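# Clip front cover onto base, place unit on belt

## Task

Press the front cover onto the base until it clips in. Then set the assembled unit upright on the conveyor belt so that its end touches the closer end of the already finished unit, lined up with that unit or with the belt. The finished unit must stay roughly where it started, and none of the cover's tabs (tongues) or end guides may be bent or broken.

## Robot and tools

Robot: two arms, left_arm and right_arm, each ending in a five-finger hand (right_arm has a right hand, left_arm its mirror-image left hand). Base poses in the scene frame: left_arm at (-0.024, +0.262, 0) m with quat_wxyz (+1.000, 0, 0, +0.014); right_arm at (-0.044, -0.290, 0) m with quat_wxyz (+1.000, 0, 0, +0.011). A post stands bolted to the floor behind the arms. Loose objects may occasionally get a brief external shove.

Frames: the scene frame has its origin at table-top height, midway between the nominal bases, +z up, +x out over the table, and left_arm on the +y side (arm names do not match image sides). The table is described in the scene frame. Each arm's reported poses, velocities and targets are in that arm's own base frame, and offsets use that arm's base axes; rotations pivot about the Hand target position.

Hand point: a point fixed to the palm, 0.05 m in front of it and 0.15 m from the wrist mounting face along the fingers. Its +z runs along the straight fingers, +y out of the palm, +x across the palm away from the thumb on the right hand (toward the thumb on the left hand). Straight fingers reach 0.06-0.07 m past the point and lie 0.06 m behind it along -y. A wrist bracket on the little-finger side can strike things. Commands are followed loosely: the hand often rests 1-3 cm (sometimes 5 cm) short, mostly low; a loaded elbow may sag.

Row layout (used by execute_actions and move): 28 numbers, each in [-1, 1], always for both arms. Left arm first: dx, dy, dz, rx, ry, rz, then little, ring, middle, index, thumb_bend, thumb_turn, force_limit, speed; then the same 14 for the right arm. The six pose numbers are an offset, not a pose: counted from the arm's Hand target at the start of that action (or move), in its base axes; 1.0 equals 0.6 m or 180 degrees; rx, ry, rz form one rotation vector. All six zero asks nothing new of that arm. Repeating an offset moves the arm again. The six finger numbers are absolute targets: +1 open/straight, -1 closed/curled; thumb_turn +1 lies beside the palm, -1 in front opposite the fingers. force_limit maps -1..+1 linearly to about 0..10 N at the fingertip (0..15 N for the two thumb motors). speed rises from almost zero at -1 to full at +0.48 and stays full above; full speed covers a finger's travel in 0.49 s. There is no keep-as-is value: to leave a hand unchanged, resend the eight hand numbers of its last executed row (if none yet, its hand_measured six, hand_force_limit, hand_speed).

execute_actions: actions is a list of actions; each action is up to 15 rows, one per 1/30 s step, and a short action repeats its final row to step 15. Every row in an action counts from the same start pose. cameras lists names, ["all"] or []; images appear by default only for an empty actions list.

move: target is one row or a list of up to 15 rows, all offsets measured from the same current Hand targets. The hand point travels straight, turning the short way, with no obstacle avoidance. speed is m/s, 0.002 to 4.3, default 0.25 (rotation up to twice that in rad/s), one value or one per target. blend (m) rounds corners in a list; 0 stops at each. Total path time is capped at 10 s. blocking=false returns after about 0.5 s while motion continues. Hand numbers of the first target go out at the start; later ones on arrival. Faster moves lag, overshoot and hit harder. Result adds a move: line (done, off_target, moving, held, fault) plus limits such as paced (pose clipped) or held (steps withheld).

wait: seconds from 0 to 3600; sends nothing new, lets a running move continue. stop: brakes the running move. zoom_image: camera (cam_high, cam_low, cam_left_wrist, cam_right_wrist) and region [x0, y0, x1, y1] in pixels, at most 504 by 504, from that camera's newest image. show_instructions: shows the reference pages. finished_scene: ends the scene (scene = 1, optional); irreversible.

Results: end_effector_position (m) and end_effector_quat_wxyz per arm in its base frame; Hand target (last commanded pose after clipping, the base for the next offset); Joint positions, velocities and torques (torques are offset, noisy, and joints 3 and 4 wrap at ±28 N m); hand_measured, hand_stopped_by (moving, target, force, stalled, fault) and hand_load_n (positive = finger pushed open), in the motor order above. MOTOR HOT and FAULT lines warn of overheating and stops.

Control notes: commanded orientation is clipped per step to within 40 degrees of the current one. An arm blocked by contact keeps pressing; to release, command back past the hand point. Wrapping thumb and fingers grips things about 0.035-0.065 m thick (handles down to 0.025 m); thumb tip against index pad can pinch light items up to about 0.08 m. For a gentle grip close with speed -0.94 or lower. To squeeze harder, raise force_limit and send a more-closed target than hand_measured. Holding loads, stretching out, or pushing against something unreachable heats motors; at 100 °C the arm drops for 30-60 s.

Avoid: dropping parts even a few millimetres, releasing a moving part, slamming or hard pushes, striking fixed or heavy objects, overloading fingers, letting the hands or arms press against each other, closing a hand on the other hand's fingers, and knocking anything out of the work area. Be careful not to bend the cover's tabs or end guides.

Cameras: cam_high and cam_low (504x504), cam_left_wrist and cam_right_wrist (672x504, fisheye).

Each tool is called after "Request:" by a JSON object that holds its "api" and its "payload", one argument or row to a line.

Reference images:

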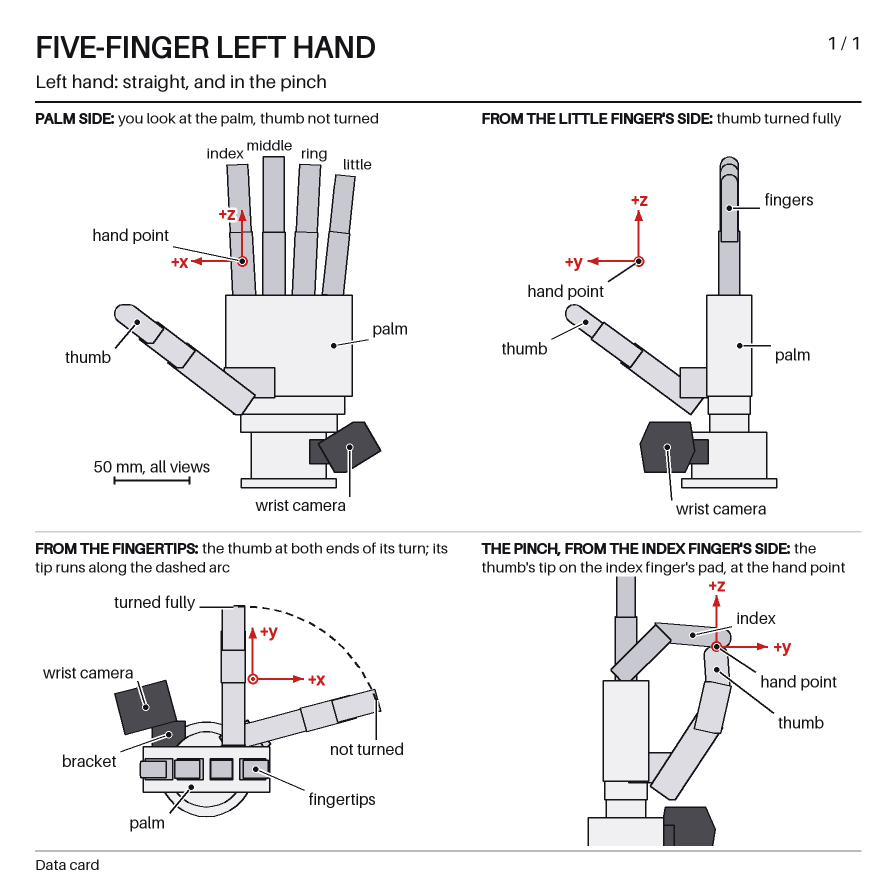

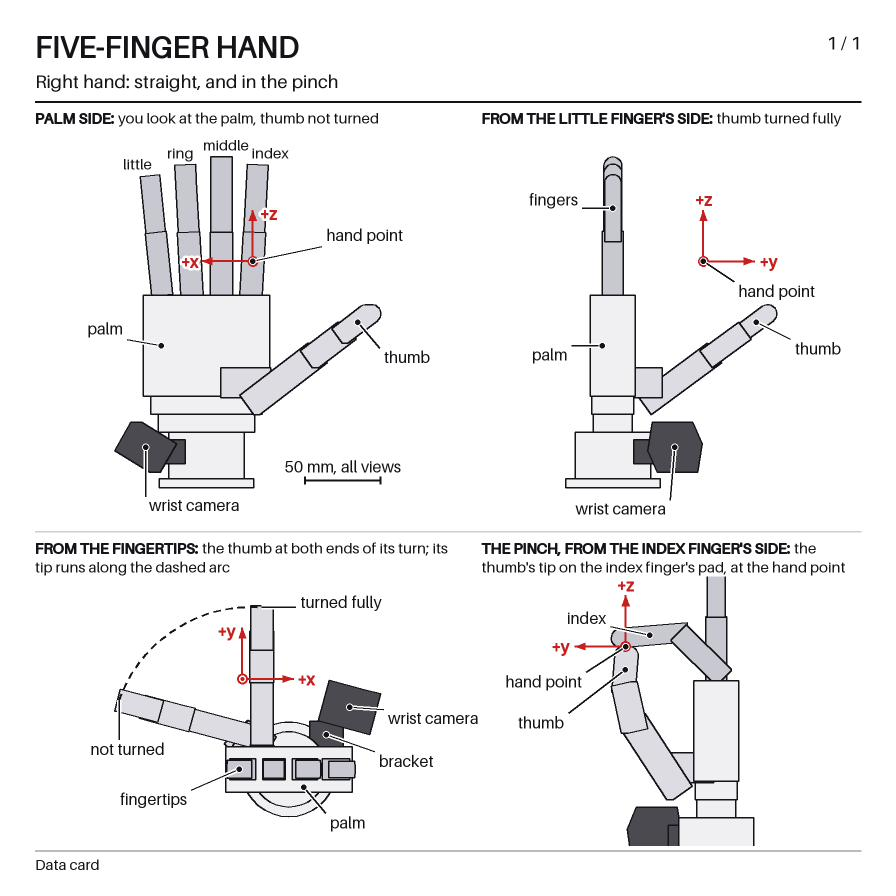

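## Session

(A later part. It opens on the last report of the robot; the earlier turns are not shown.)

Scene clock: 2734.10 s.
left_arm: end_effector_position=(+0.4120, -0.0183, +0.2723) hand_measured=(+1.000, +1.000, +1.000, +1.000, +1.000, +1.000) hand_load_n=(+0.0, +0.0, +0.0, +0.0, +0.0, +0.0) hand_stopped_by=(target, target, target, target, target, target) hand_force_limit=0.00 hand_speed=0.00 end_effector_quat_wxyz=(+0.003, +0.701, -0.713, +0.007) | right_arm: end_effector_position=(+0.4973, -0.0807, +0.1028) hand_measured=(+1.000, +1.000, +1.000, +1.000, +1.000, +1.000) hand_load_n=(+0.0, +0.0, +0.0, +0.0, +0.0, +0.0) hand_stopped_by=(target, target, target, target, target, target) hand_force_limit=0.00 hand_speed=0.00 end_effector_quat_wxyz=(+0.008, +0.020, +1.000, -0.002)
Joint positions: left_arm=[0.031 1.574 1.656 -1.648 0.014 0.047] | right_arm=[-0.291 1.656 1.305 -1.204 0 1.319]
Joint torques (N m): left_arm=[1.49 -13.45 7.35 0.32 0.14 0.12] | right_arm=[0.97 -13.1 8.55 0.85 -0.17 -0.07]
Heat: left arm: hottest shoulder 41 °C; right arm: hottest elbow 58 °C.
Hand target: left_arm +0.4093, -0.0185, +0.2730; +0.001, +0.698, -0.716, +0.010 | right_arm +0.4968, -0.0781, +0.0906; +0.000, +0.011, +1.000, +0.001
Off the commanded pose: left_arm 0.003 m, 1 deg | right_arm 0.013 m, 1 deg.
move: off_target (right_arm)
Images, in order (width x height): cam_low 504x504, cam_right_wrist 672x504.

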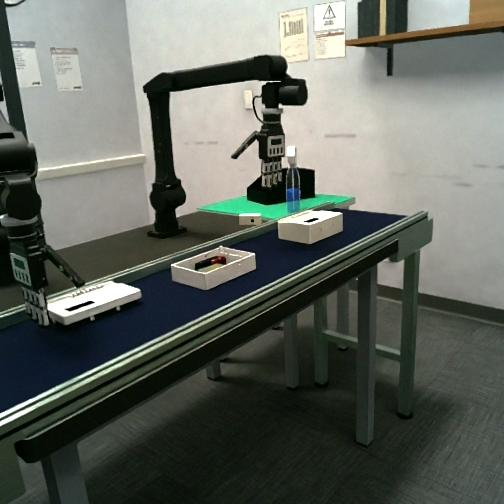

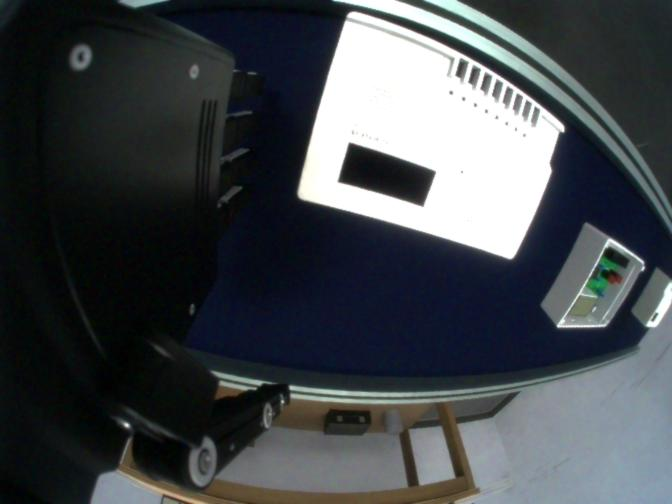

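Request:
{"api": "move", "payload": {
  "target": [
    [0,0,0,0,0,0,1,1,1,1,1,1,0,0,0,0.1,-0.003,0,0,0,1,1,1,1,1,1,0,0]
  ],
  "speed": 0.05,
  "cameras": ["cam_right_wrist","cam_high"]
}}

Request:
{"api": "move", "payload": {
  "target": [
    [0,0,0,0,0,0,1,1,1,1,1,1,0,0,0,0.09,0,0,0,0,1,1,1,1,1,1,0,0]
  ],
  "speed": 0.05,
  "cameras": ["cam_right_wrist","cam_high"]
}}

Scene clock: 2744.77 s.
left_arm: end_effector_position=(+0.4120, -0.0183, +0.2723) hand_measured=(+1.000, +1.000, +1.000, +1.000, +1.000, +1.000) hand_load_n=(+0.0, +0.0, +0.0, +0.0, +0.0, +0.0) hand_stopped_by=(target, target, target, target, target, target) hand_force_limit=0.00 hand_speed=0.00 end_effector_quat_wxyz=(+0.003, +0.701, -0.713, +0.007) | right_arm: end_effector_position=(+0.4964, -0.0248, +0.0887) hand_measured=(+1.000, +1.000, +1.000, +1.000, +1.000, +1.000) hand_load_n=(+0.0, +0.0, +0.0, +0.0, -0.5, +0.0) hand_stopped_by=(target, target, target, target, target, target) hand_force_limit=0.00 hand_speed=0.00 end_effector_quat_wxyz=(-0.004, +0.012, +1.000, +0.000)
Joint positions: left_arm=[0.031 1.574 1.656 -1.648 0.014 0.047] | right_arm=[-0.178 1.653 1.263 -1.188 0 1.416]
Joint torques (N m): left_arm=[1.49 -13.51 7.34 0.34 0.14 0.11] | right_arm=[1.79 -15.62 8.24 0.75 -0.18 0.23]
Heat: left arm: hottest shoulder 41 °C; right arm: hottest elbow 57 °C.
Hand target: left_arm +0.4093, -0.0185, +0.2730; +0.001, +0.698, -0.716, +0.010 | right_arm +0.4967, -0.0179, +0.0887; +0.000, +0.011, +1.000, +0.001
Off the commanded pose: left_arm 0.003 m, 1 deg | right_arm 0.007 m, 0 deg.
move: done
Images, in order (width x height): cam_high 504x504, cam_right_wrist 672x504.

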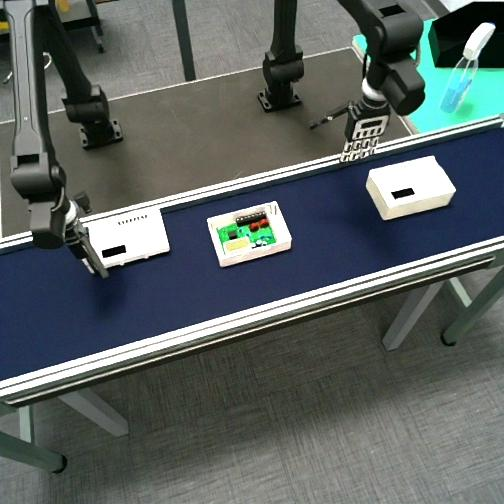

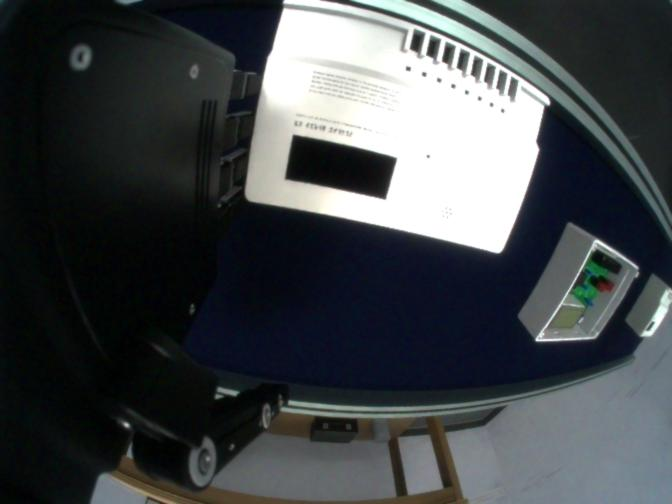

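Scene clock: 2746.43 s.
left_arm: end_effector_position=(+0.4120, -0.0183, +0.2723) hand_measured=(+1.000, +1.000, +1.000, +1.000, +1.000, +1.000) hand_load_n=(+0.0, +0.0, +0.0, +0.0, +0.0, -0.5) hand_stopped_by=(target, target, target, target, target, target) hand_force_limit=0.00 hand_speed=0.00 end_effector_quat_wxyz=(+0.003, +0.701, -0.713, +0.007) | right_arm: end_effector_position=(+0.4969, +0.0292, +0.0886) hand_measured=(+1.000, +1.000, +1.000, +1.000, +1.000, +1.000) hand_load_n=(+0.0, +0.0, +0.0, +0.0, +0.0, +0.0) hand_stopped_by=(target, target, target, target, target, target) hand_force_limit=0.00 hand_speed=0.00 end_effector_quat_wxyz=(-0.004, +0.012, +1.000, +0.000)
Joint positions: left_arm=[0.031 1.574 1.656 -1.648 0.014 0.047] | right_arm=[-0.064 1.639 1.245 -1.186 0 1.53]
Joint torques (N m): left_arm=[1.61 -13.45 7.34 0.31 0.14 0.12] | right_arm=[1.85 -15.33 8.24 0.81 -0.18 0.18]
Heat: left arm: hottest shoulder 41 °C; right arm: hottest elbow 57 °C.
Hand target: left_arm +0.4093, -0.0185, +0.2730; +0.001, +0.698, -0.716, +0.010 | right_arm +0.4968, +0.0361, +0.0888; +0.000, +0.011, +1.000, +0.001
Off the commanded pose: left_arm 0.003 m, 1 deg | right_arm 0.007 m, 0 deg.
move: done
Images, in order (width x height): cam_high 504x504, cam_right_wrist 672x504.

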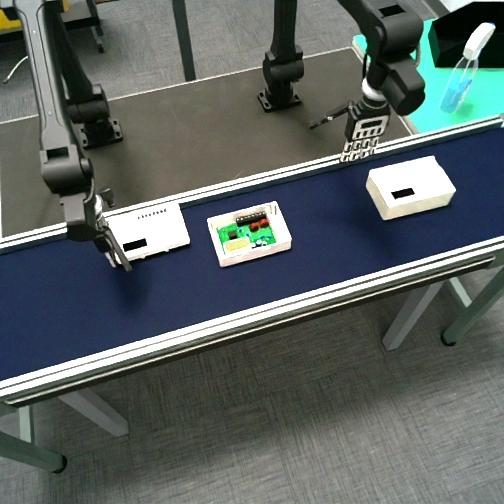

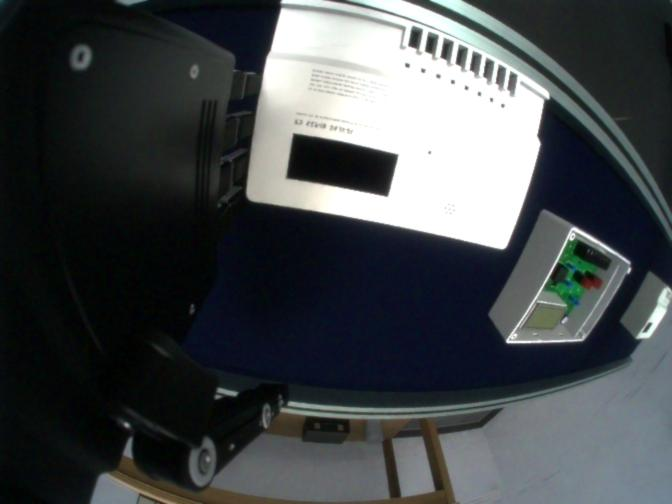

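Request:
{"api": "move", "payload": {
  "target": [
    [0,0,0,0,0,0.42,1,1,1,1,1,1,0,0,0,-0.015,0.012,0,0,0,1,1,1,1,1,1,0,0]
  ],
  "speed": 0.3,
  "cameras": []
}}

Scene clock: 2795.20 s.
left_arm: end_effector_position=(+0.4099, -0.0242, +0.2747) hand_measured=(+1.000, +1.000, +1.000, +1.000, +1.000, +1.000) hand_load_n=(-0.5, +0.0, +0.0, +0.0, -0.5, +0.0) hand_stopped_by=(target, target, target, target, target, target) hand_force_limit=0.00 hand_speed=0.00 end_effector_quat_wxyz=(-0.003, +0.989, -0.148, +0.005) | right_arm: end_effector_position=(+0.4972, +0.0292, +0.0911) hand_measured=(+1.000, +1.000, +1.000, +1.000, +1.000, +1.000) hand_load_n=(+0.0, +0.0, +0.0, +0.0, +0.0, +0.0) hand_stopped_by=(target, target, target, target, target, target) hand_force_limit=0.00 hand_speed=0.00 end_effector_quat_wxyz=(-0.002, +0.012, +1.000, +0.000)
Joint positions: left_arm=[0.106 1.379 1.451 -1.632 -0.002 -1.168] | right_arm=[-0.064 1.634 1.245 -1.186 0 1.531]
Joint torques (N m): left_arm=[2.43 -10.11 7.17 0.58 -0.05 -0.04] | right_arm=[0.09 -15.33 9.46 0.05 -0.17 -0.01]
Heat: left arm: hottest shoulder 41 °C; right arm: hottest elbow 57 °C.
Hand target: left_arm +0.4093, -0.0185, +0.2731; -0.005, +0.990, -0.137, +0.009 | right_arm +0.4968, +0.0271, +0.0960; +0.000, +0.011, +1.000, +0.001
Off the commanded pose: left_arm 0.006 m, 1 deg | right_arm 0.005 m, 0 deg.
move: done

Request:
{"api": "move", "payload": {
  "target": [
    [0,-0.65,-0.11,0,0,0,1,1,1,1,1,1,0,0,0,0,0,0,0,0,1,1,1,1,1,1,0,0]
  ],
  "speed": 0.2,
  "cameras": ["cam_left_wrist","cam_high","cam_right_wrist"]
}}

Scene clock: 2808.57 s.
left_arm: end_effector_position=(+0.3980, -0.3967, +0.1926) hand_measured=(+1.000, +1.000, +1.000, +1.000, +1.000, +1.000) hand_load_n=(+0.0, +0.0, +0.0, +0.0, +0.0, +0.0) hand_stopped_by=(target, target, target, target, target, target) hand_force_limit=0.00 hand_speed=0.00 end_effector_quat_wxyz=(-0.014, +0.990, -0.140, -0.009) | right_arm: end_effector_position=(+0.4972, +0.0292, +0.0911) hand_measured=(+1.000, +1.000, +1.000, +1.000, +1.000, +1.000) hand_load_n=(+0.0, +0.0, +0.0, +0.0, -0.5, +0.0) hand_stopped_by=(target, target, target, target, target, target) hand_force_limit=0.00 hand_speed=0.00 end_effector_quat_wxyz=(-0.002, +0.012, +1.000, +0.000)
Joint positions: left_arm=[-0.714 1.693 1.6 -1.509 -0.014 -2.005] | right_arm=[-0.064 1.634 1.245 -1.186 0 1.531]
Joint torques (N m): left_arm=[1.32 -13.63 11.75 0.21 -0.05 -0.01] | right_arm=[0.09 -15.33 9.46 0.05 -0.17 -0.01]
Heat: left arm: hottest shoulder 40 °C; right arm: hottest elbow 57 °C.
Hand target: left_arm +0.4092, -0.4084, +0.2068; -0.005, +0.990, -0.137, +0.008 | right_arm +0.4968, +0.0271, +0.0960; +0.000, +0.011, +1.000, +0.001
Off the commanded pose: left_arm 0.022 m, 2 deg | right_arm 0.005 m, 0 deg.
move: off_target (left_arm)
Images, in order (width x height): cam_high 504x504, cam_left_wrist 672x504, cam_right_wrist 672x504.

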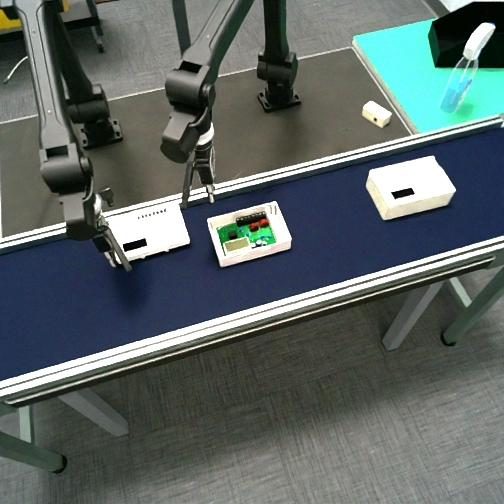

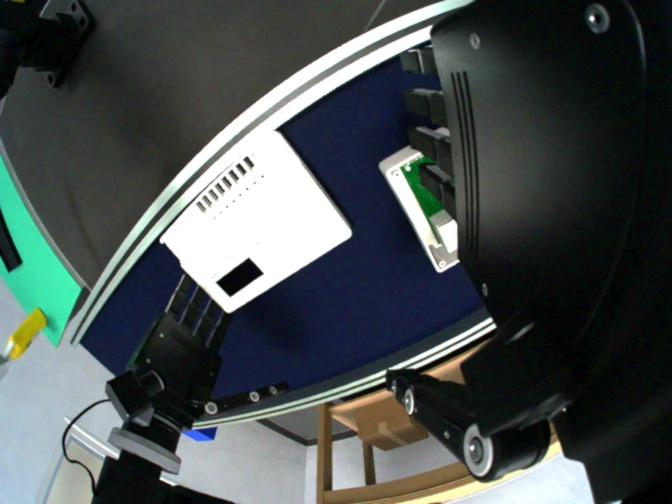

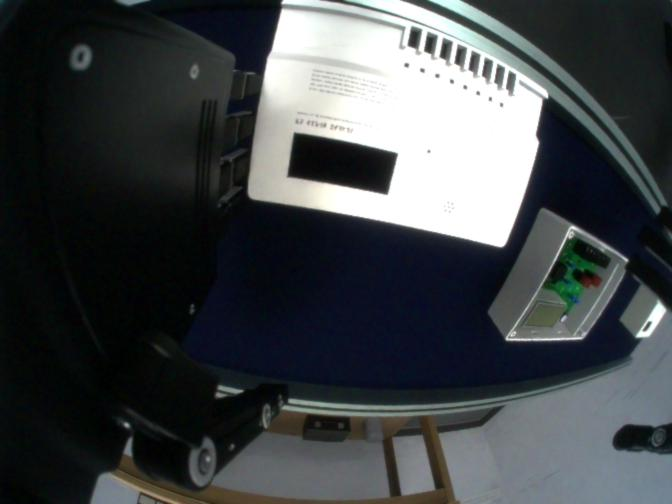

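Request:
{"api": "move", "payload": {
  "target": [
    [0.018,-0.085,-0.05,0,0,0,1,1,1,1,1,1,0,0,0,0,0,0,0,0,1,1,1,1,1,1,0,0]
  ],
  "speed": 0.15,
  "cameras": ["cam_left_wrist","cam_high","cam_low"]
}}

Scene clock: 2821.73 s.
left_arm: end_effector_position=(+0.4106, -0.4455, +0.1606) hand_measured=(+1.000, +1.000, +1.000, +1.000, +1.000, +1.000) hand_load_n=(+0.0, +0.0, +0.0, +0.0, +0.0, +0.0) hand_stopped_by=(target, target, target, target, target, target) hand_force_limit=0.00 hand_speed=0.00 end_effector_quat_wxyz=(-0.017, +0.990, -0.138, -0.011) | right_arm: end_effector_position=(+0.4972, +0.0292, +0.0911) hand_measured=(+1.000, +1.000, +1.000, +1.000, +1.000, +1.000) hand_load_n=(+0.0, +0.0, +0.0, +0.0, +0.0, +0.0) hand_stopped_by=(target, target, target, target, target, target) hand_force_limit=0.00 hand_speed=0.00 end_effector_quat_wxyz=(-0.002, +0.012, +1.000, +0.000)
Joint positions: left_arm=[-0.766 1.819 1.689 -1.478 -0.015 -2.06] | right_arm=[-0.064 1.634 1.245 -1.186 0 1.531]
Joint torques (N m): left_arm=[0.91 -15.79 11.6 0.28 -0.04 -0.05] | right_arm=[0.09 -15.33 9.44 0.05 -0.17 -0.01]
Heat: left arm: hottest elbow 41 °C; right arm: hottest elbow 57 °C.
Hand target: left_arm +0.4202, -0.4594, +0.1770; -0.005, +0.990, -0.137, +0.008 | right_arm +0.4968, +0.0271, +0.0960; +0.000, +0.011, +1.000, +0.001
Off the commanded pose: left_arm 0.023 m, 3 deg | right_arm 0.005 m, 0 deg.
move: off_target (left_arm)
Images, in order (width x height): cam_high 504x504, cam_low 504x504, cam_left_wrist 672x504.

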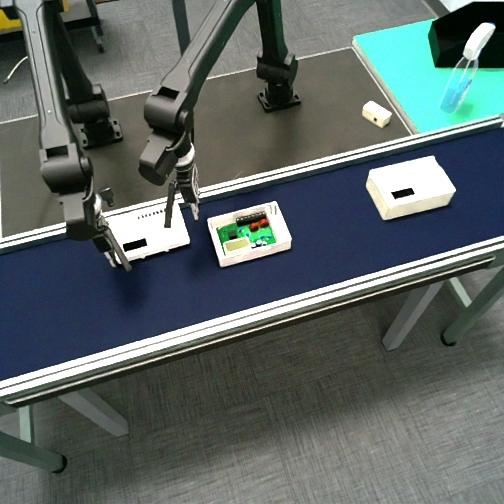

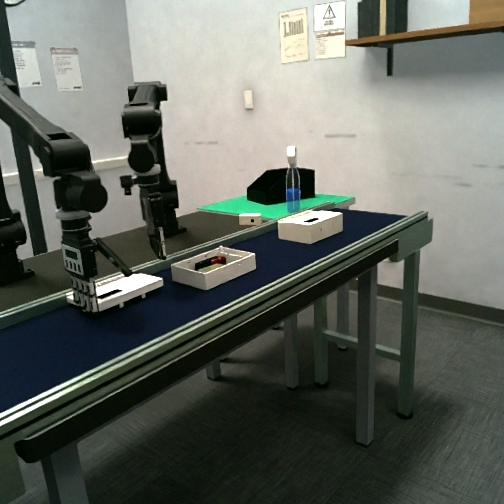

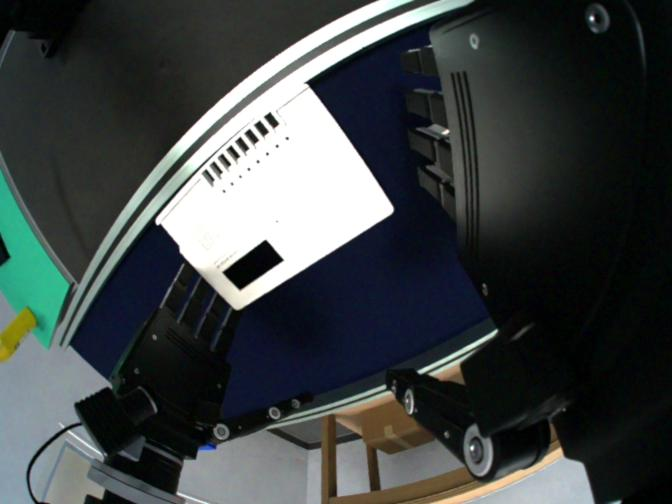

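Request:
{"api": "zoom_image", "payload": {
  "camera": "cam_left_wrist",
  "region": [270, 40, 520, 290]
}}

Request:
{"api": "zoom_image", "payload": {
  "camera": "cam_low",
  "region": [50, 180, 270, 330]
}}

Request:
{"api": "zoom_image", "payload": {
  "camera": "cam_high",
  "region": [80, 130, 300, 290]
}}

Scaled by 2.016 from the camera's image (finer frame: 960x720).

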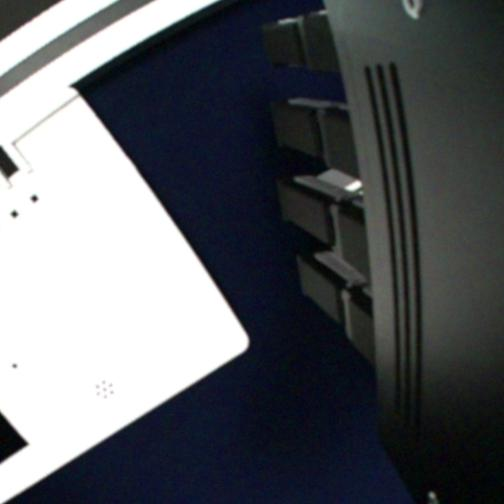

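Scaled by 2.291.

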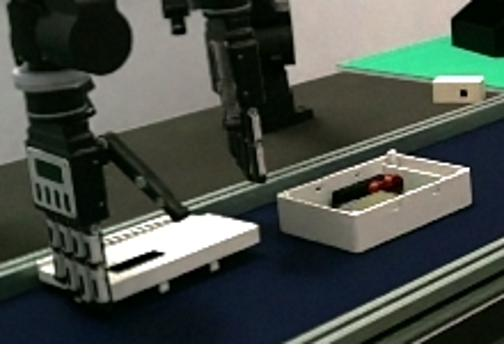

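Scaled by 2.291.

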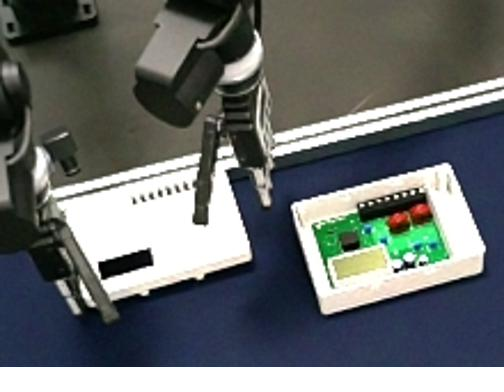

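Request:
{"api": "move", "payload": {
  "target": [
    [0.01,0,-0.06,0,0,0,1,1,1,1,1,1,0,0,0,0,0,0,0,0,1,1,1,1,1,1,0,0]
  ],
  "speed": 0.08,
  "cameras": []
}}

Scene clock: 2845.93 s.
left_arm: end_effector_position=(+0.4260, -0.4603, +0.1578) hand_measured=(+1.000, +1.000, +1.000, +1.000, +1.000, +1.000) hand_load_n=(+0.0, +0.0, +0.0, +0.0, +0.0, +0.0) hand_stopped_by=(target, target, target, target, target, target) hand_force_limit=0.00 hand_speed=0.00 end_effector_quat_wxyz=(+0.002, +0.990, -0.138, +0.016) | right_arm: end_effector_position=(+0.4972, +0.0292, +0.0911) hand_measured=(+1.000, +1.000, +1.000, +1.000, +1.000, +1.000) hand_load_n=(+0.0, +0.0, +0.0, +0.0, +0.0, +0.0) hand_stopped_by=(target, target, target, target, target, target) hand_force_limit=0.00 hand_speed=0.00 end_effector_quat_wxyz=(-0.002, +0.012, +1.000, +0.000)
Joint positions: left_arm=[-0.766 1.831 1.689 -1.4 -0.015 -2.061] | right_arm=[-0.064 1.634 1.245 -1.186 0 1.531]
Joint torques (N m): left_arm=[1.67 -14.74 7.05 0.64 -0.05 0.04] | right_arm=[0.09 -15.33 9.46 0.05 -0.17 -0.01]
Heat: left arm: hottest elbow 44 °C; right arm: hottest elbow 58 °C.
Hand target: left_arm +0.4262, -0.4594, +0.1409; -0.005, +0.990, -0.137, +0.008 | right_arm +0.4968, +0.0271, +0.0960; +0.000, +0.011, +1.000, +0.001
Off the commanded pose: left_arm 0.017 m, 1 deg | right_arm 0.005 m, 0 deg.
move: off_target (left_arm)

Request:
{"api": "move", "payload": {
  "target": [
    [-0.01,0.015,-0.04,0,0,0,1,1,1,1,1,1,0,0,0,0,0,0,0,0,1,1,1,1,1,1,0,0]
  ],
  "speed": 0.08,
  "cameras": ["cam_high","cam_left_wrist"]
}}

Scene clock: 2853.30 s.
left_arm: end_effector_position=(+0.4180, -0.4525, +0.1232) hand_measured=(+1.000, +1.000, +1.000, +1.000, +1.000, +1.000) hand_load_n=(+0.0, +0.0, +0.0, +0.0, +0.0, +0.0) hand_stopped_by=(target, target, target, target, target, target) hand_force_limit=0.00 hand_speed=0.00 end_effector_quat_wxyz=(-0.003, +0.990, -0.138, +0.009) | right_arm: end_effector_position=(+0.4972, +0.0292, +0.0911) hand_measured=(+1.000, +1.000, +1.000, +1.000, +1.000, +1.000) hand_load_n=(+0.0, +0.0, +0.0, +0.0, -0.5, +0.0) hand_stopped_by=(target, target, target, target, target, target) hand_force_limit=0.00 hand_speed=0.00 end_effector_quat_wxyz=(-0.002, +0.012, +1.000, +0.000)
Joint positions: left_arm=[-0.766 1.831 1.599 -1.329 -0.015 -2.061] | right_arm=[-0.064 1.634 1.245 -1.186 0 1.531]
Joint torques (N m): left_arm=[1.85 -15.91 7.28 0.64 -0.05 0.08] | right_arm=[0.09 -15.33 9.44 0.05 -0.17 -0.01]
Heat: left arm: hottest elbow 43 °C; right arm: hottest elbow 58 °C.
Hand target: left_arm +0.4202, -0.4505, +0.1170; -0.005, +0.990, -0.137, +0.008 | right_arm +0.4968, +0.0271, +0.0960; +0.000, +0.011, +1.000, +0.001
Off the commanded pose: left_arm 0.007 m, 0 deg | right_arm 0.005 m, 0 deg.
move: done

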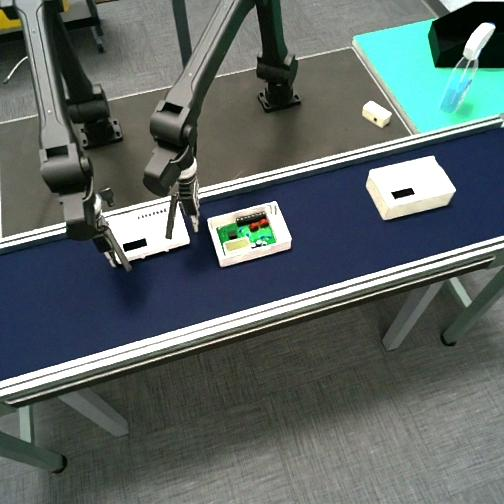

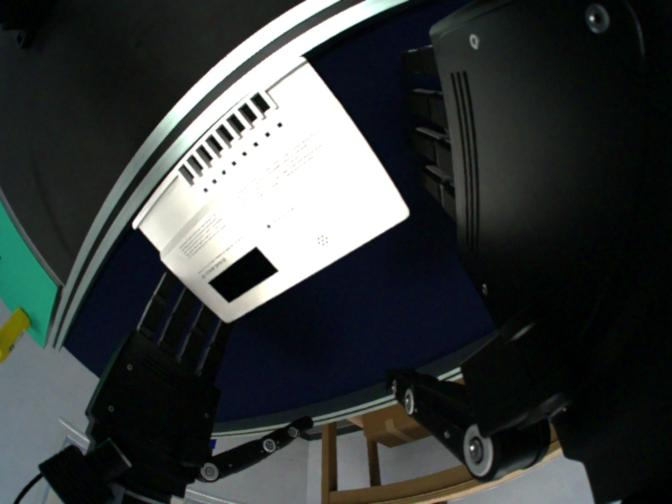

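Request:
{"api": "zoom_image", "payload": {
  "camera": "cam_high",
  "region": [120, 170, 250, 280]
}}

Request:
{"api": "zoom_image", "payload": {
  "camera": "cam_left_wrist",
  "region": [300, 40, 480, 280]
}}

Scaled by 3.877.

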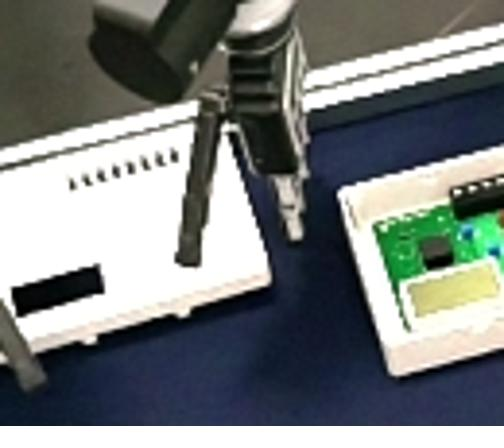

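Scaled by 2.100 from the camera's image (finer frame: 960x720).

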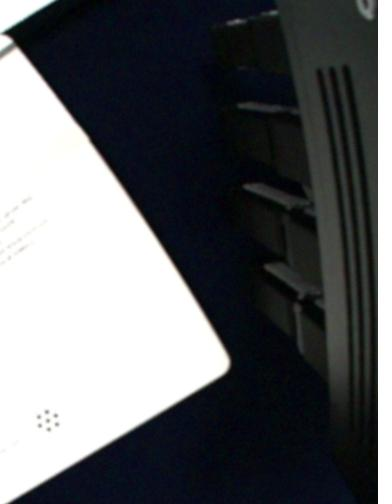

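Request:
{"api": "move", "payload": {
  "target": [
    [-0.015,0,-0.03,0,0,0,1,1,1,1,1,1,0,0,0,0,0,0,0,0,1,1,1,1,1,1,0,0]
  ],
  "speed": 0.08,
  "cameras": ["cam_low","cam_left_wrist"]
}}

Scene clock: 2869.23 s.
left_arm: end_effector_position=(+0.4134, -0.4481, +0.1030) hand_measured=(+1.000, +1.000, +1.000, +1.000, +1.000, +1.000) hand_load_n=(+0.0, +0.0, +0.0, +0.0, +0.0, +0.0) hand_stopped_by=(target, target, target, target, target, target) hand_force_limit=0.00 hand_speed=0.00 end_effector_quat_wxyz=(-0.004, +0.990, -0.138, +0.007) | right_arm: end_effector_position=(+0.4972, +0.0292, +0.0911) hand_measured=(+1.000, +1.000, +1.000, +1.000, +1.000, +1.000) hand_load_n=(+0.0, +0.0, +0.0, +0.0, +0.0, +0.0) hand_stopped_by=(target, target, target, target, target, target) hand_force_limit=0.00 hand_speed=0.00 end_effector_quat_wxyz=(-0.002, +0.012, +1.000, +0.000)
Joint positions: left_arm=[-0.766 1.831 1.545 -1.279 -0.015 -2.061] | right_arm=[-0.064 1.634 1.245 -1.186 0 1.531]
Joint torques (N m): left_arm=[1.14 -16.03 7.12 0.64 -0.05 -0.02] | right_arm=[0.09 -15.33 9.46 0.05 -0.17 -0.01]
Heat: left arm: hottest elbow 42 °C; right arm: hottest elbow 58 °C.
Hand target: left_arm +0.4112, -0.4504, +0.0989; -0.005, +0.990, -0.137, +0.008 | right_arm +0.4968, +0.0271, +0.0960; +0.000, +0.011, +1.000, +0.001
Off the commanded pose: left_arm 0.005 m, 0 deg | right_arm 0.005 m, 0 deg.
move: done

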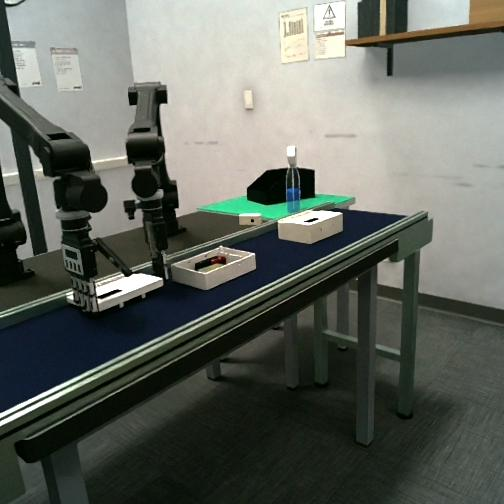

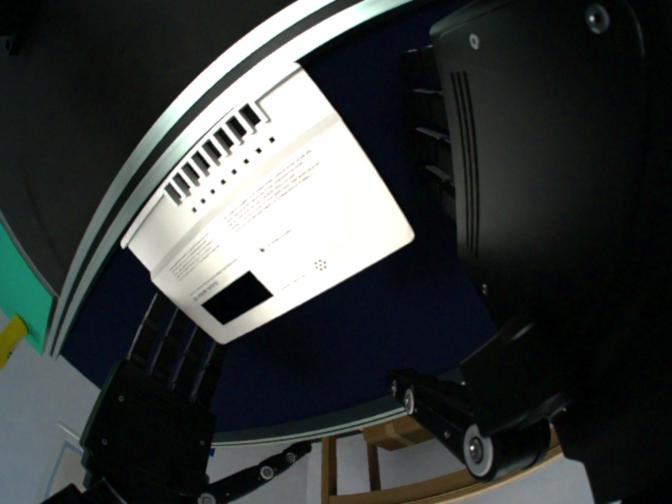

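Request:
{"api": "zoom_image", "payload": {
  "camera": "cam_low",
  "region": [50, 220, 210, 340]
}}

Request:
{"api": "zoom_image", "payload": {
  "camera": "cam_left_wrist",
  "region": [300, 40, 480, 280]
}}

Scaled by 3.150.

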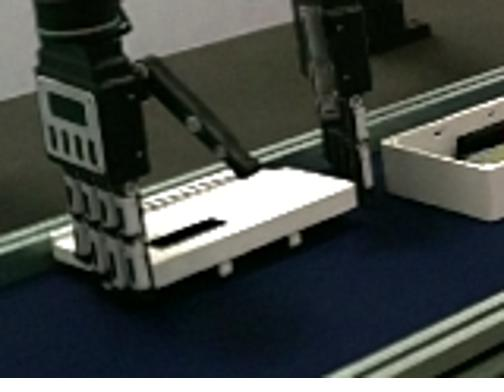

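Scaled by 2.100 from the camera's image (finer frame: 960x720).

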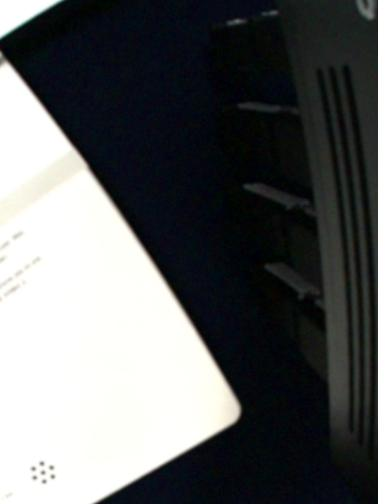

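Request:
{"api": "move", "payload": {
  "target": [
    [0,-0.034,0,0,0,0,1,1,1,1,1,1,0,0,0,0,0,0,0,0,1,1,1,1,1,1,0,0]
  ],
  "speed": 0.05,
  "cameras": ["cam_high","cam_left_wrist"]
}}

Scene clock: 2880.67 s.
left_arm: end_effector_position=(+0.4085, -0.4554, +0.0988) hand_measured=(+1.000, +1.000, +1.000, +1.000, +1.000, +1.000) hand_load_n=(+0.0, +0.0, +0.0, +0.0, +0.0, +0.0) hand_stopped_by=(target, target, target, target, target, target) hand_force_limit=0.00 hand_speed=0.00 end_effector_quat_wxyz=(-0.008, +0.991, -0.134, +0.006) | right_arm: end_effector_position=(+0.4972, +0.0292, +0.0911) hand_measured=(+1.000, +1.000, +1.000, +1.000, +1.000, +1.000) hand_load_n=(+0.0, +0.0, +0.0, -0.5, +0.0, +0.0) hand_stopped_by=(target, target, target, target, target, target) hand_force_limit=0.00 hand_speed=0.00 end_effector_quat_wxyz=(-0.002, +0.012, +1.000, +0.000)
Joint positions: left_arm=[-0.784 1.841 1.549 -1.279 -0.02 -2.086] | right_arm=[-0.064 1.634 1.245 -1.186 0 1.531]
Joint torques (N m): left_arm=[0.91 -13.8 10.91 -0.1 0.12 -0.03] | right_arm=[0.15 -15.33 9.44 0.05 -0.17 -0.01]
Heat: left arm: hottest shoulder 41 °C; right arm: hottest elbow 58 °C.
Hand target: left_arm +0.4111, -0.4709, +0.0989; -0.005, +0.990, -0.138, +0.008 | right_arm +0.4968, +0.0271, +0.0960; +0.000, +0.011, +1.000, +0.001
Off the commanded pose: left_arm 0.016 m, 1 deg | right_arm 0.005 m, 0 deg.
move: off_target (left_arm)

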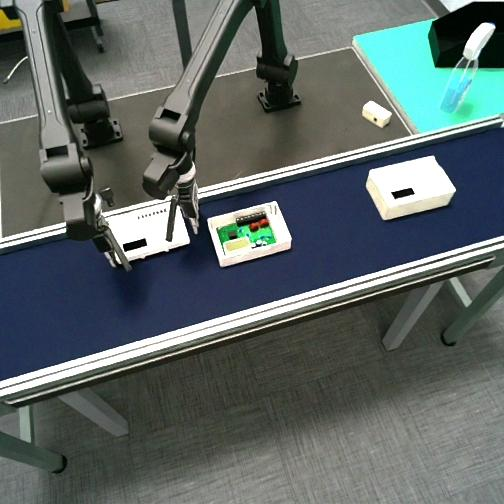

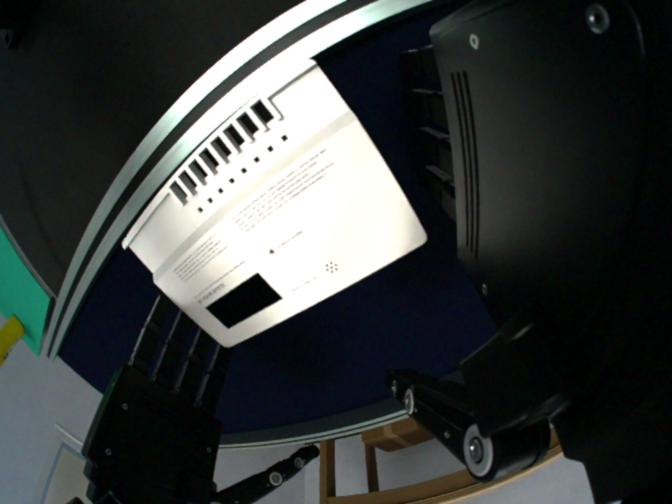

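Request:
{"api": "move", "payload": {
  "target": [
    [0,-0.02,0,0,0,0,1,1,1,1,1,1,0,0,0,0,0,0,0,0,1,1,1,1,1,1,0,0]
  ],
  "speed": 0.05,
  "cameras": ["cam_high","cam_left_wrist"]
}}

Scene clock: 2886.90 s.
left_arm: end_effector_position=(+0.4100, -0.4631, +0.0990) hand_measured=(+1.000, +1.000, +1.000, +1.000, +1.000, +1.000) hand_load_n=(+0.0, +0.0, +0.0, +0.0, +0.0, +0.0) hand_stopped_by=(target, target, target, target, target, target) hand_force_limit=0.00 hand_speed=0.00 end_effector_quat_wxyz=(-0.009, +0.991, -0.131, +0.005) | right_arm: end_effector_position=(+0.4972, +0.0292, +0.0911) hand_measured=(+1.000, +1.000, +1.000, +1.000, +1.000, +1.000) hand_load_n=(+0.0, +0.0, +0.0, +0.5, +0.0, +0.0) hand_stopped_by=(target, target, target, target, target, target) hand_force_limit=0.00 hand_speed=0.00 end_effector_quat_wxyz=(-0.002, +0.012, +1.000, +0.000)
Joint positions: left_arm=[-0.793 1.859 1.578 -1.293 -0.021 -2.102] | right_arm=[-0.064 1.634 1.245 -1.186 0 1.531]
Joint torques (N m): left_arm=[0.15 -14.15 11.23 0.06 0.15 -0.04] | right_arm=[0.15 -15.38 9.46 0.05 -0.17 -0.01]
Heat: left arm: hottest shoulder 41 °C; right arm: hottest elbow 58 °C.
Hand target: left_arm +0.4112, -0.4829, +0.0990; -0.005, +0.990, -0.137, +0.008 | right_arm +0.4968, +0.0271, +0.0960; +0.000, +0.011, +1.000, +0.001
Off the commanded pose: left_arm 0.020 m, 1 deg | right_arm 0.005 m, 0 deg.
move: off_target (left_arm)

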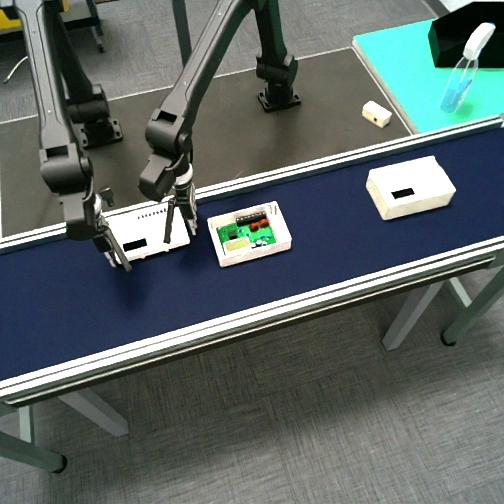

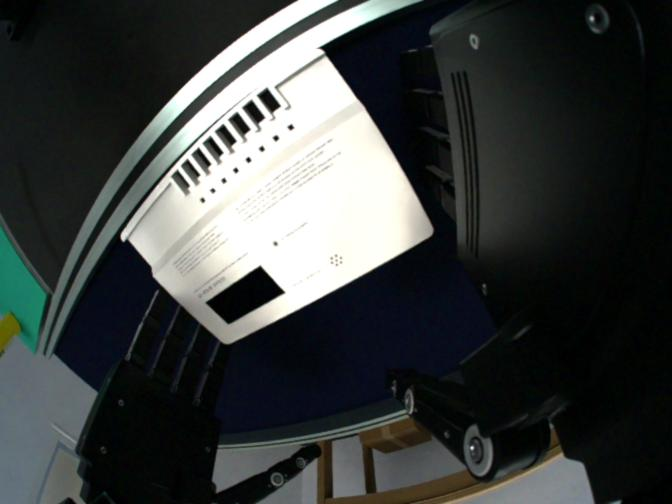

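Request:
{"api": "zoom_image", "payload": {
  "camera": "cam_left_wrist",
  "region": [380, 100, 480, 280]
}}

Request:
{"api": "zoom_image", "payload": {
  "camera": "cam_high",
  "region": [150, 180, 240, 270]
}}

Scaled by 2.800 from the camera's image (finer frame: 960x720).

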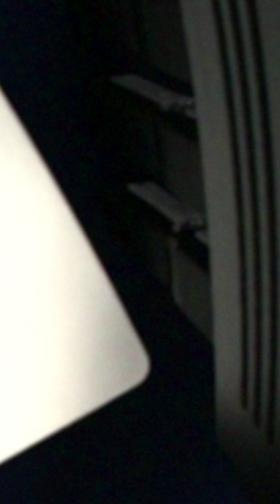

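Scaled by 5.600.

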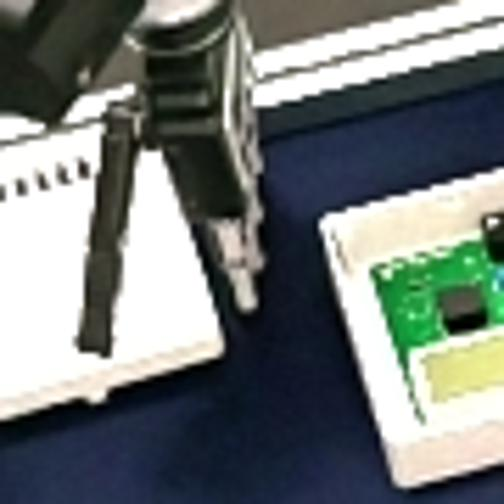

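Request:
{"api": "move", "payload": {
  "target": [
    [-0.015,-0.02,0.005,0,0,0,1,1,1,1,1,1,0,0,0,0,0,0,0,0,1,1,1,1,1,1,0,0]
  ],
  "speed": 0.05,
  "cameras": ["cam_high","cam_left_wrist"]
}}

Request:
{"api": "zoom_image", "payload": {
  "camera": "cam_high",
  "region": [150, 180, 240, 270]
}}

Scene clock: 2898.07 s.
left_arm: end_effector_position=(+0.4042, -0.4736, +0.0991) hand_measured=(+1.000, +1.000, +1.000, +1.000, +1.000, +1.000) hand_load_n=(+0.0, +0.0, +0.0, +0.0, +0.0, +0.0) hand_stopped_by=(target, target, target, target, target, target) hand_force_limit=0.00 hand_speed=0.00 end_effector_quat_wxyz=(-0.012, +0.992, -0.128, +0.007) | right_arm: end_effector_position=(+0.4971, +0.0282, +0.0909) hand_measured=(+1.000, +1.000, +1.000, +1.000, +1.000, +1.000) hand_load_n=(+0.0, +0.0, +0.0, +0.0, +0.0, +0.0) hand_stopped_by=(target, target, target, target, target, target) hand_force_limit=0.00 hand_speed=0.00 end_effector_quat_wxyz=(-0.002, +0.012, +1.000, -0.002)
Joint positions: left_arm=[-0.816 1.868 1.592 -1.299 -0.027 -2.131] | right_arm=[-0.064 1.634 1.245 -1.186 0.004 1.531]
Joint torques (N m): left_arm=[0.15 -14.56 11.37 -0.17 0.41 0.02] | right_arm=[0.09 -15.33 9.46 0.03 -0.31 -0.01]
Heat: left arm: hottest elbow 42 °C; right arm: hottest elbow 58 °C.
Hand target: left_arm +0.4022, -0.4947, +0.1019; -0.005, +0.990, -0.137, +0.008 | right_arm +0.4968, +0.0270, +0.0960; +0.000, +0.011, +1.000, +0.001
Off the commanded pose: left_arm 0.022 m, 1 deg | right_arm 0.005 m, 0 deg.
move: off_target (left_arm)

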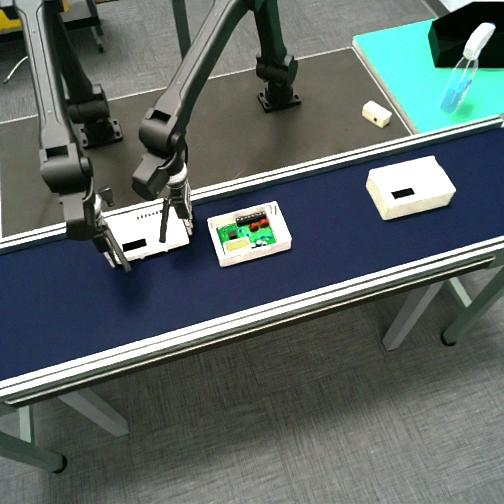

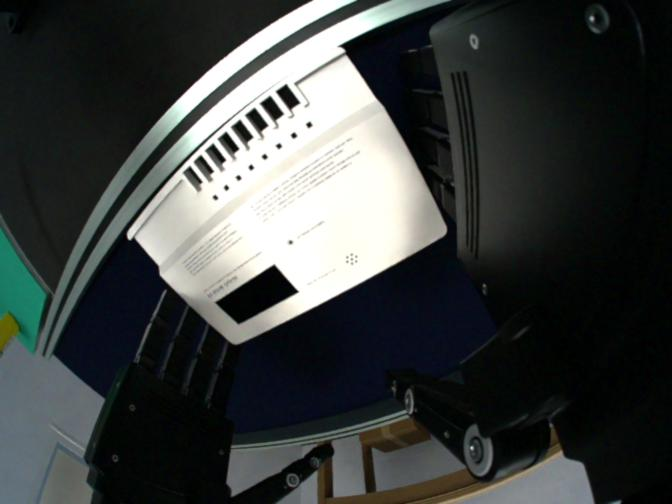

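Scaled by 5.600.

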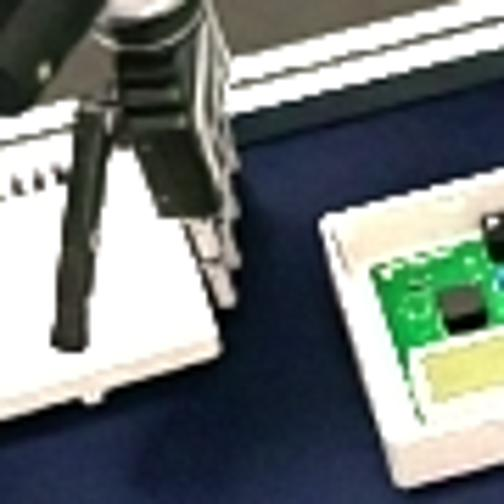

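Request:
{"api": "move", "payload": {
  "target": [
    [0,-0.01,0,0,0,0,1,1,1,1,1,1,0,0,0,0.03,0,0,0,0,1,1,1,1,1,1,0,0]
  ],
  "speed": 0.05,
  "cameras": ["cam_high","cam_right_wrist"]
}}

Request:
{"api": "zoom_image", "payload": {
  "camera": "cam_high",
  "region": [100, 180, 220, 280]
}}

Scene clock: 2910.37 s.
left_arm: end_effector_position=(+0.4054, -0.4744, +0.0986) hand_measured=(+1.000, +1.000, +1.000, +1.000, +1.000, +1.000) hand_load_n=(+0.0, +0.0, +0.0, +0.0, +0.0, +0.0) hand_stopped_by=(target, target, target, target, target, target) hand_force_limit=0.00 hand_speed=0.00 end_effector_quat_wxyz=(-0.015, +0.992, -0.123, +0.003) | right_arm: end_effector_position=(+0.4975, +0.0290, +0.0909) hand_measured=(+1.000, +1.000, +1.000, +1.000, +1.000, +1.000) hand_load_n=(+0.0, +0.0, +0.0, +0.0, +0.0, +0.0) hand_stopped_by=(target, target, target, target, target, target) hand_force_limit=0.00 hand_speed=0.00 end_effector_quat_wxyz=(-0.002, +0.014, +1.000, -0.005)
Joint positions: left_arm=[-0.817 1.877 1.605 -1.312 -0.027 -2.141] | right_arm=[-0.06 1.633 1.245 -1.186 0.01 1.54]
Joint torques (N m): left_arm=[-0.38 -14.39 11.67 0.12 0.41 0.02] | right_arm=[3.02 -15.44 9.16 0.08 -0.53 0.31]
Heat: left arm: hottest elbow 44 °C; right arm: hottest elbow 58 °C.
Hand target: left_arm +0.4022, -0.5009, +0.1019; -0.005, +0.990, -0.137, +0.008 | right_arm +0.4968, +0.0449, +0.0960; +0.000, +0.012, +1.000, +0.001
Off the commanded pose: left_arm 0.027 m, 2 deg | right_arm 0.017 m, 1 deg.
move: off_target (left_arm, right_arm)

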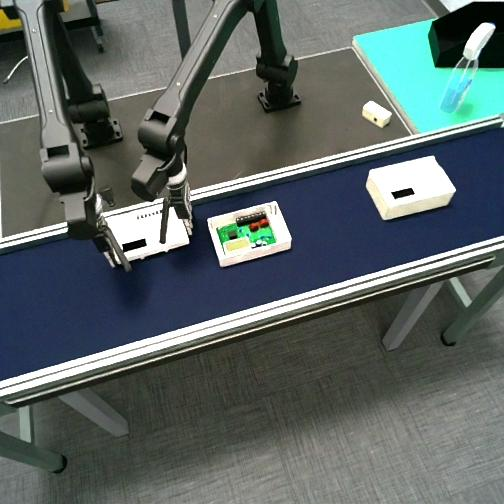

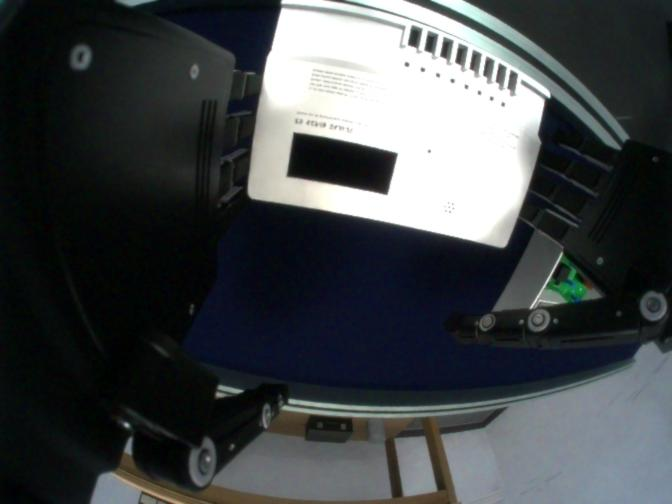

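Scaled by 4.200.

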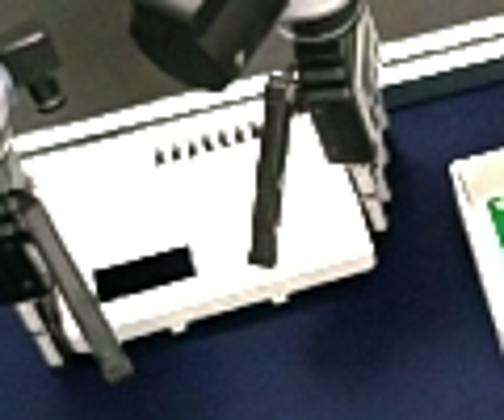

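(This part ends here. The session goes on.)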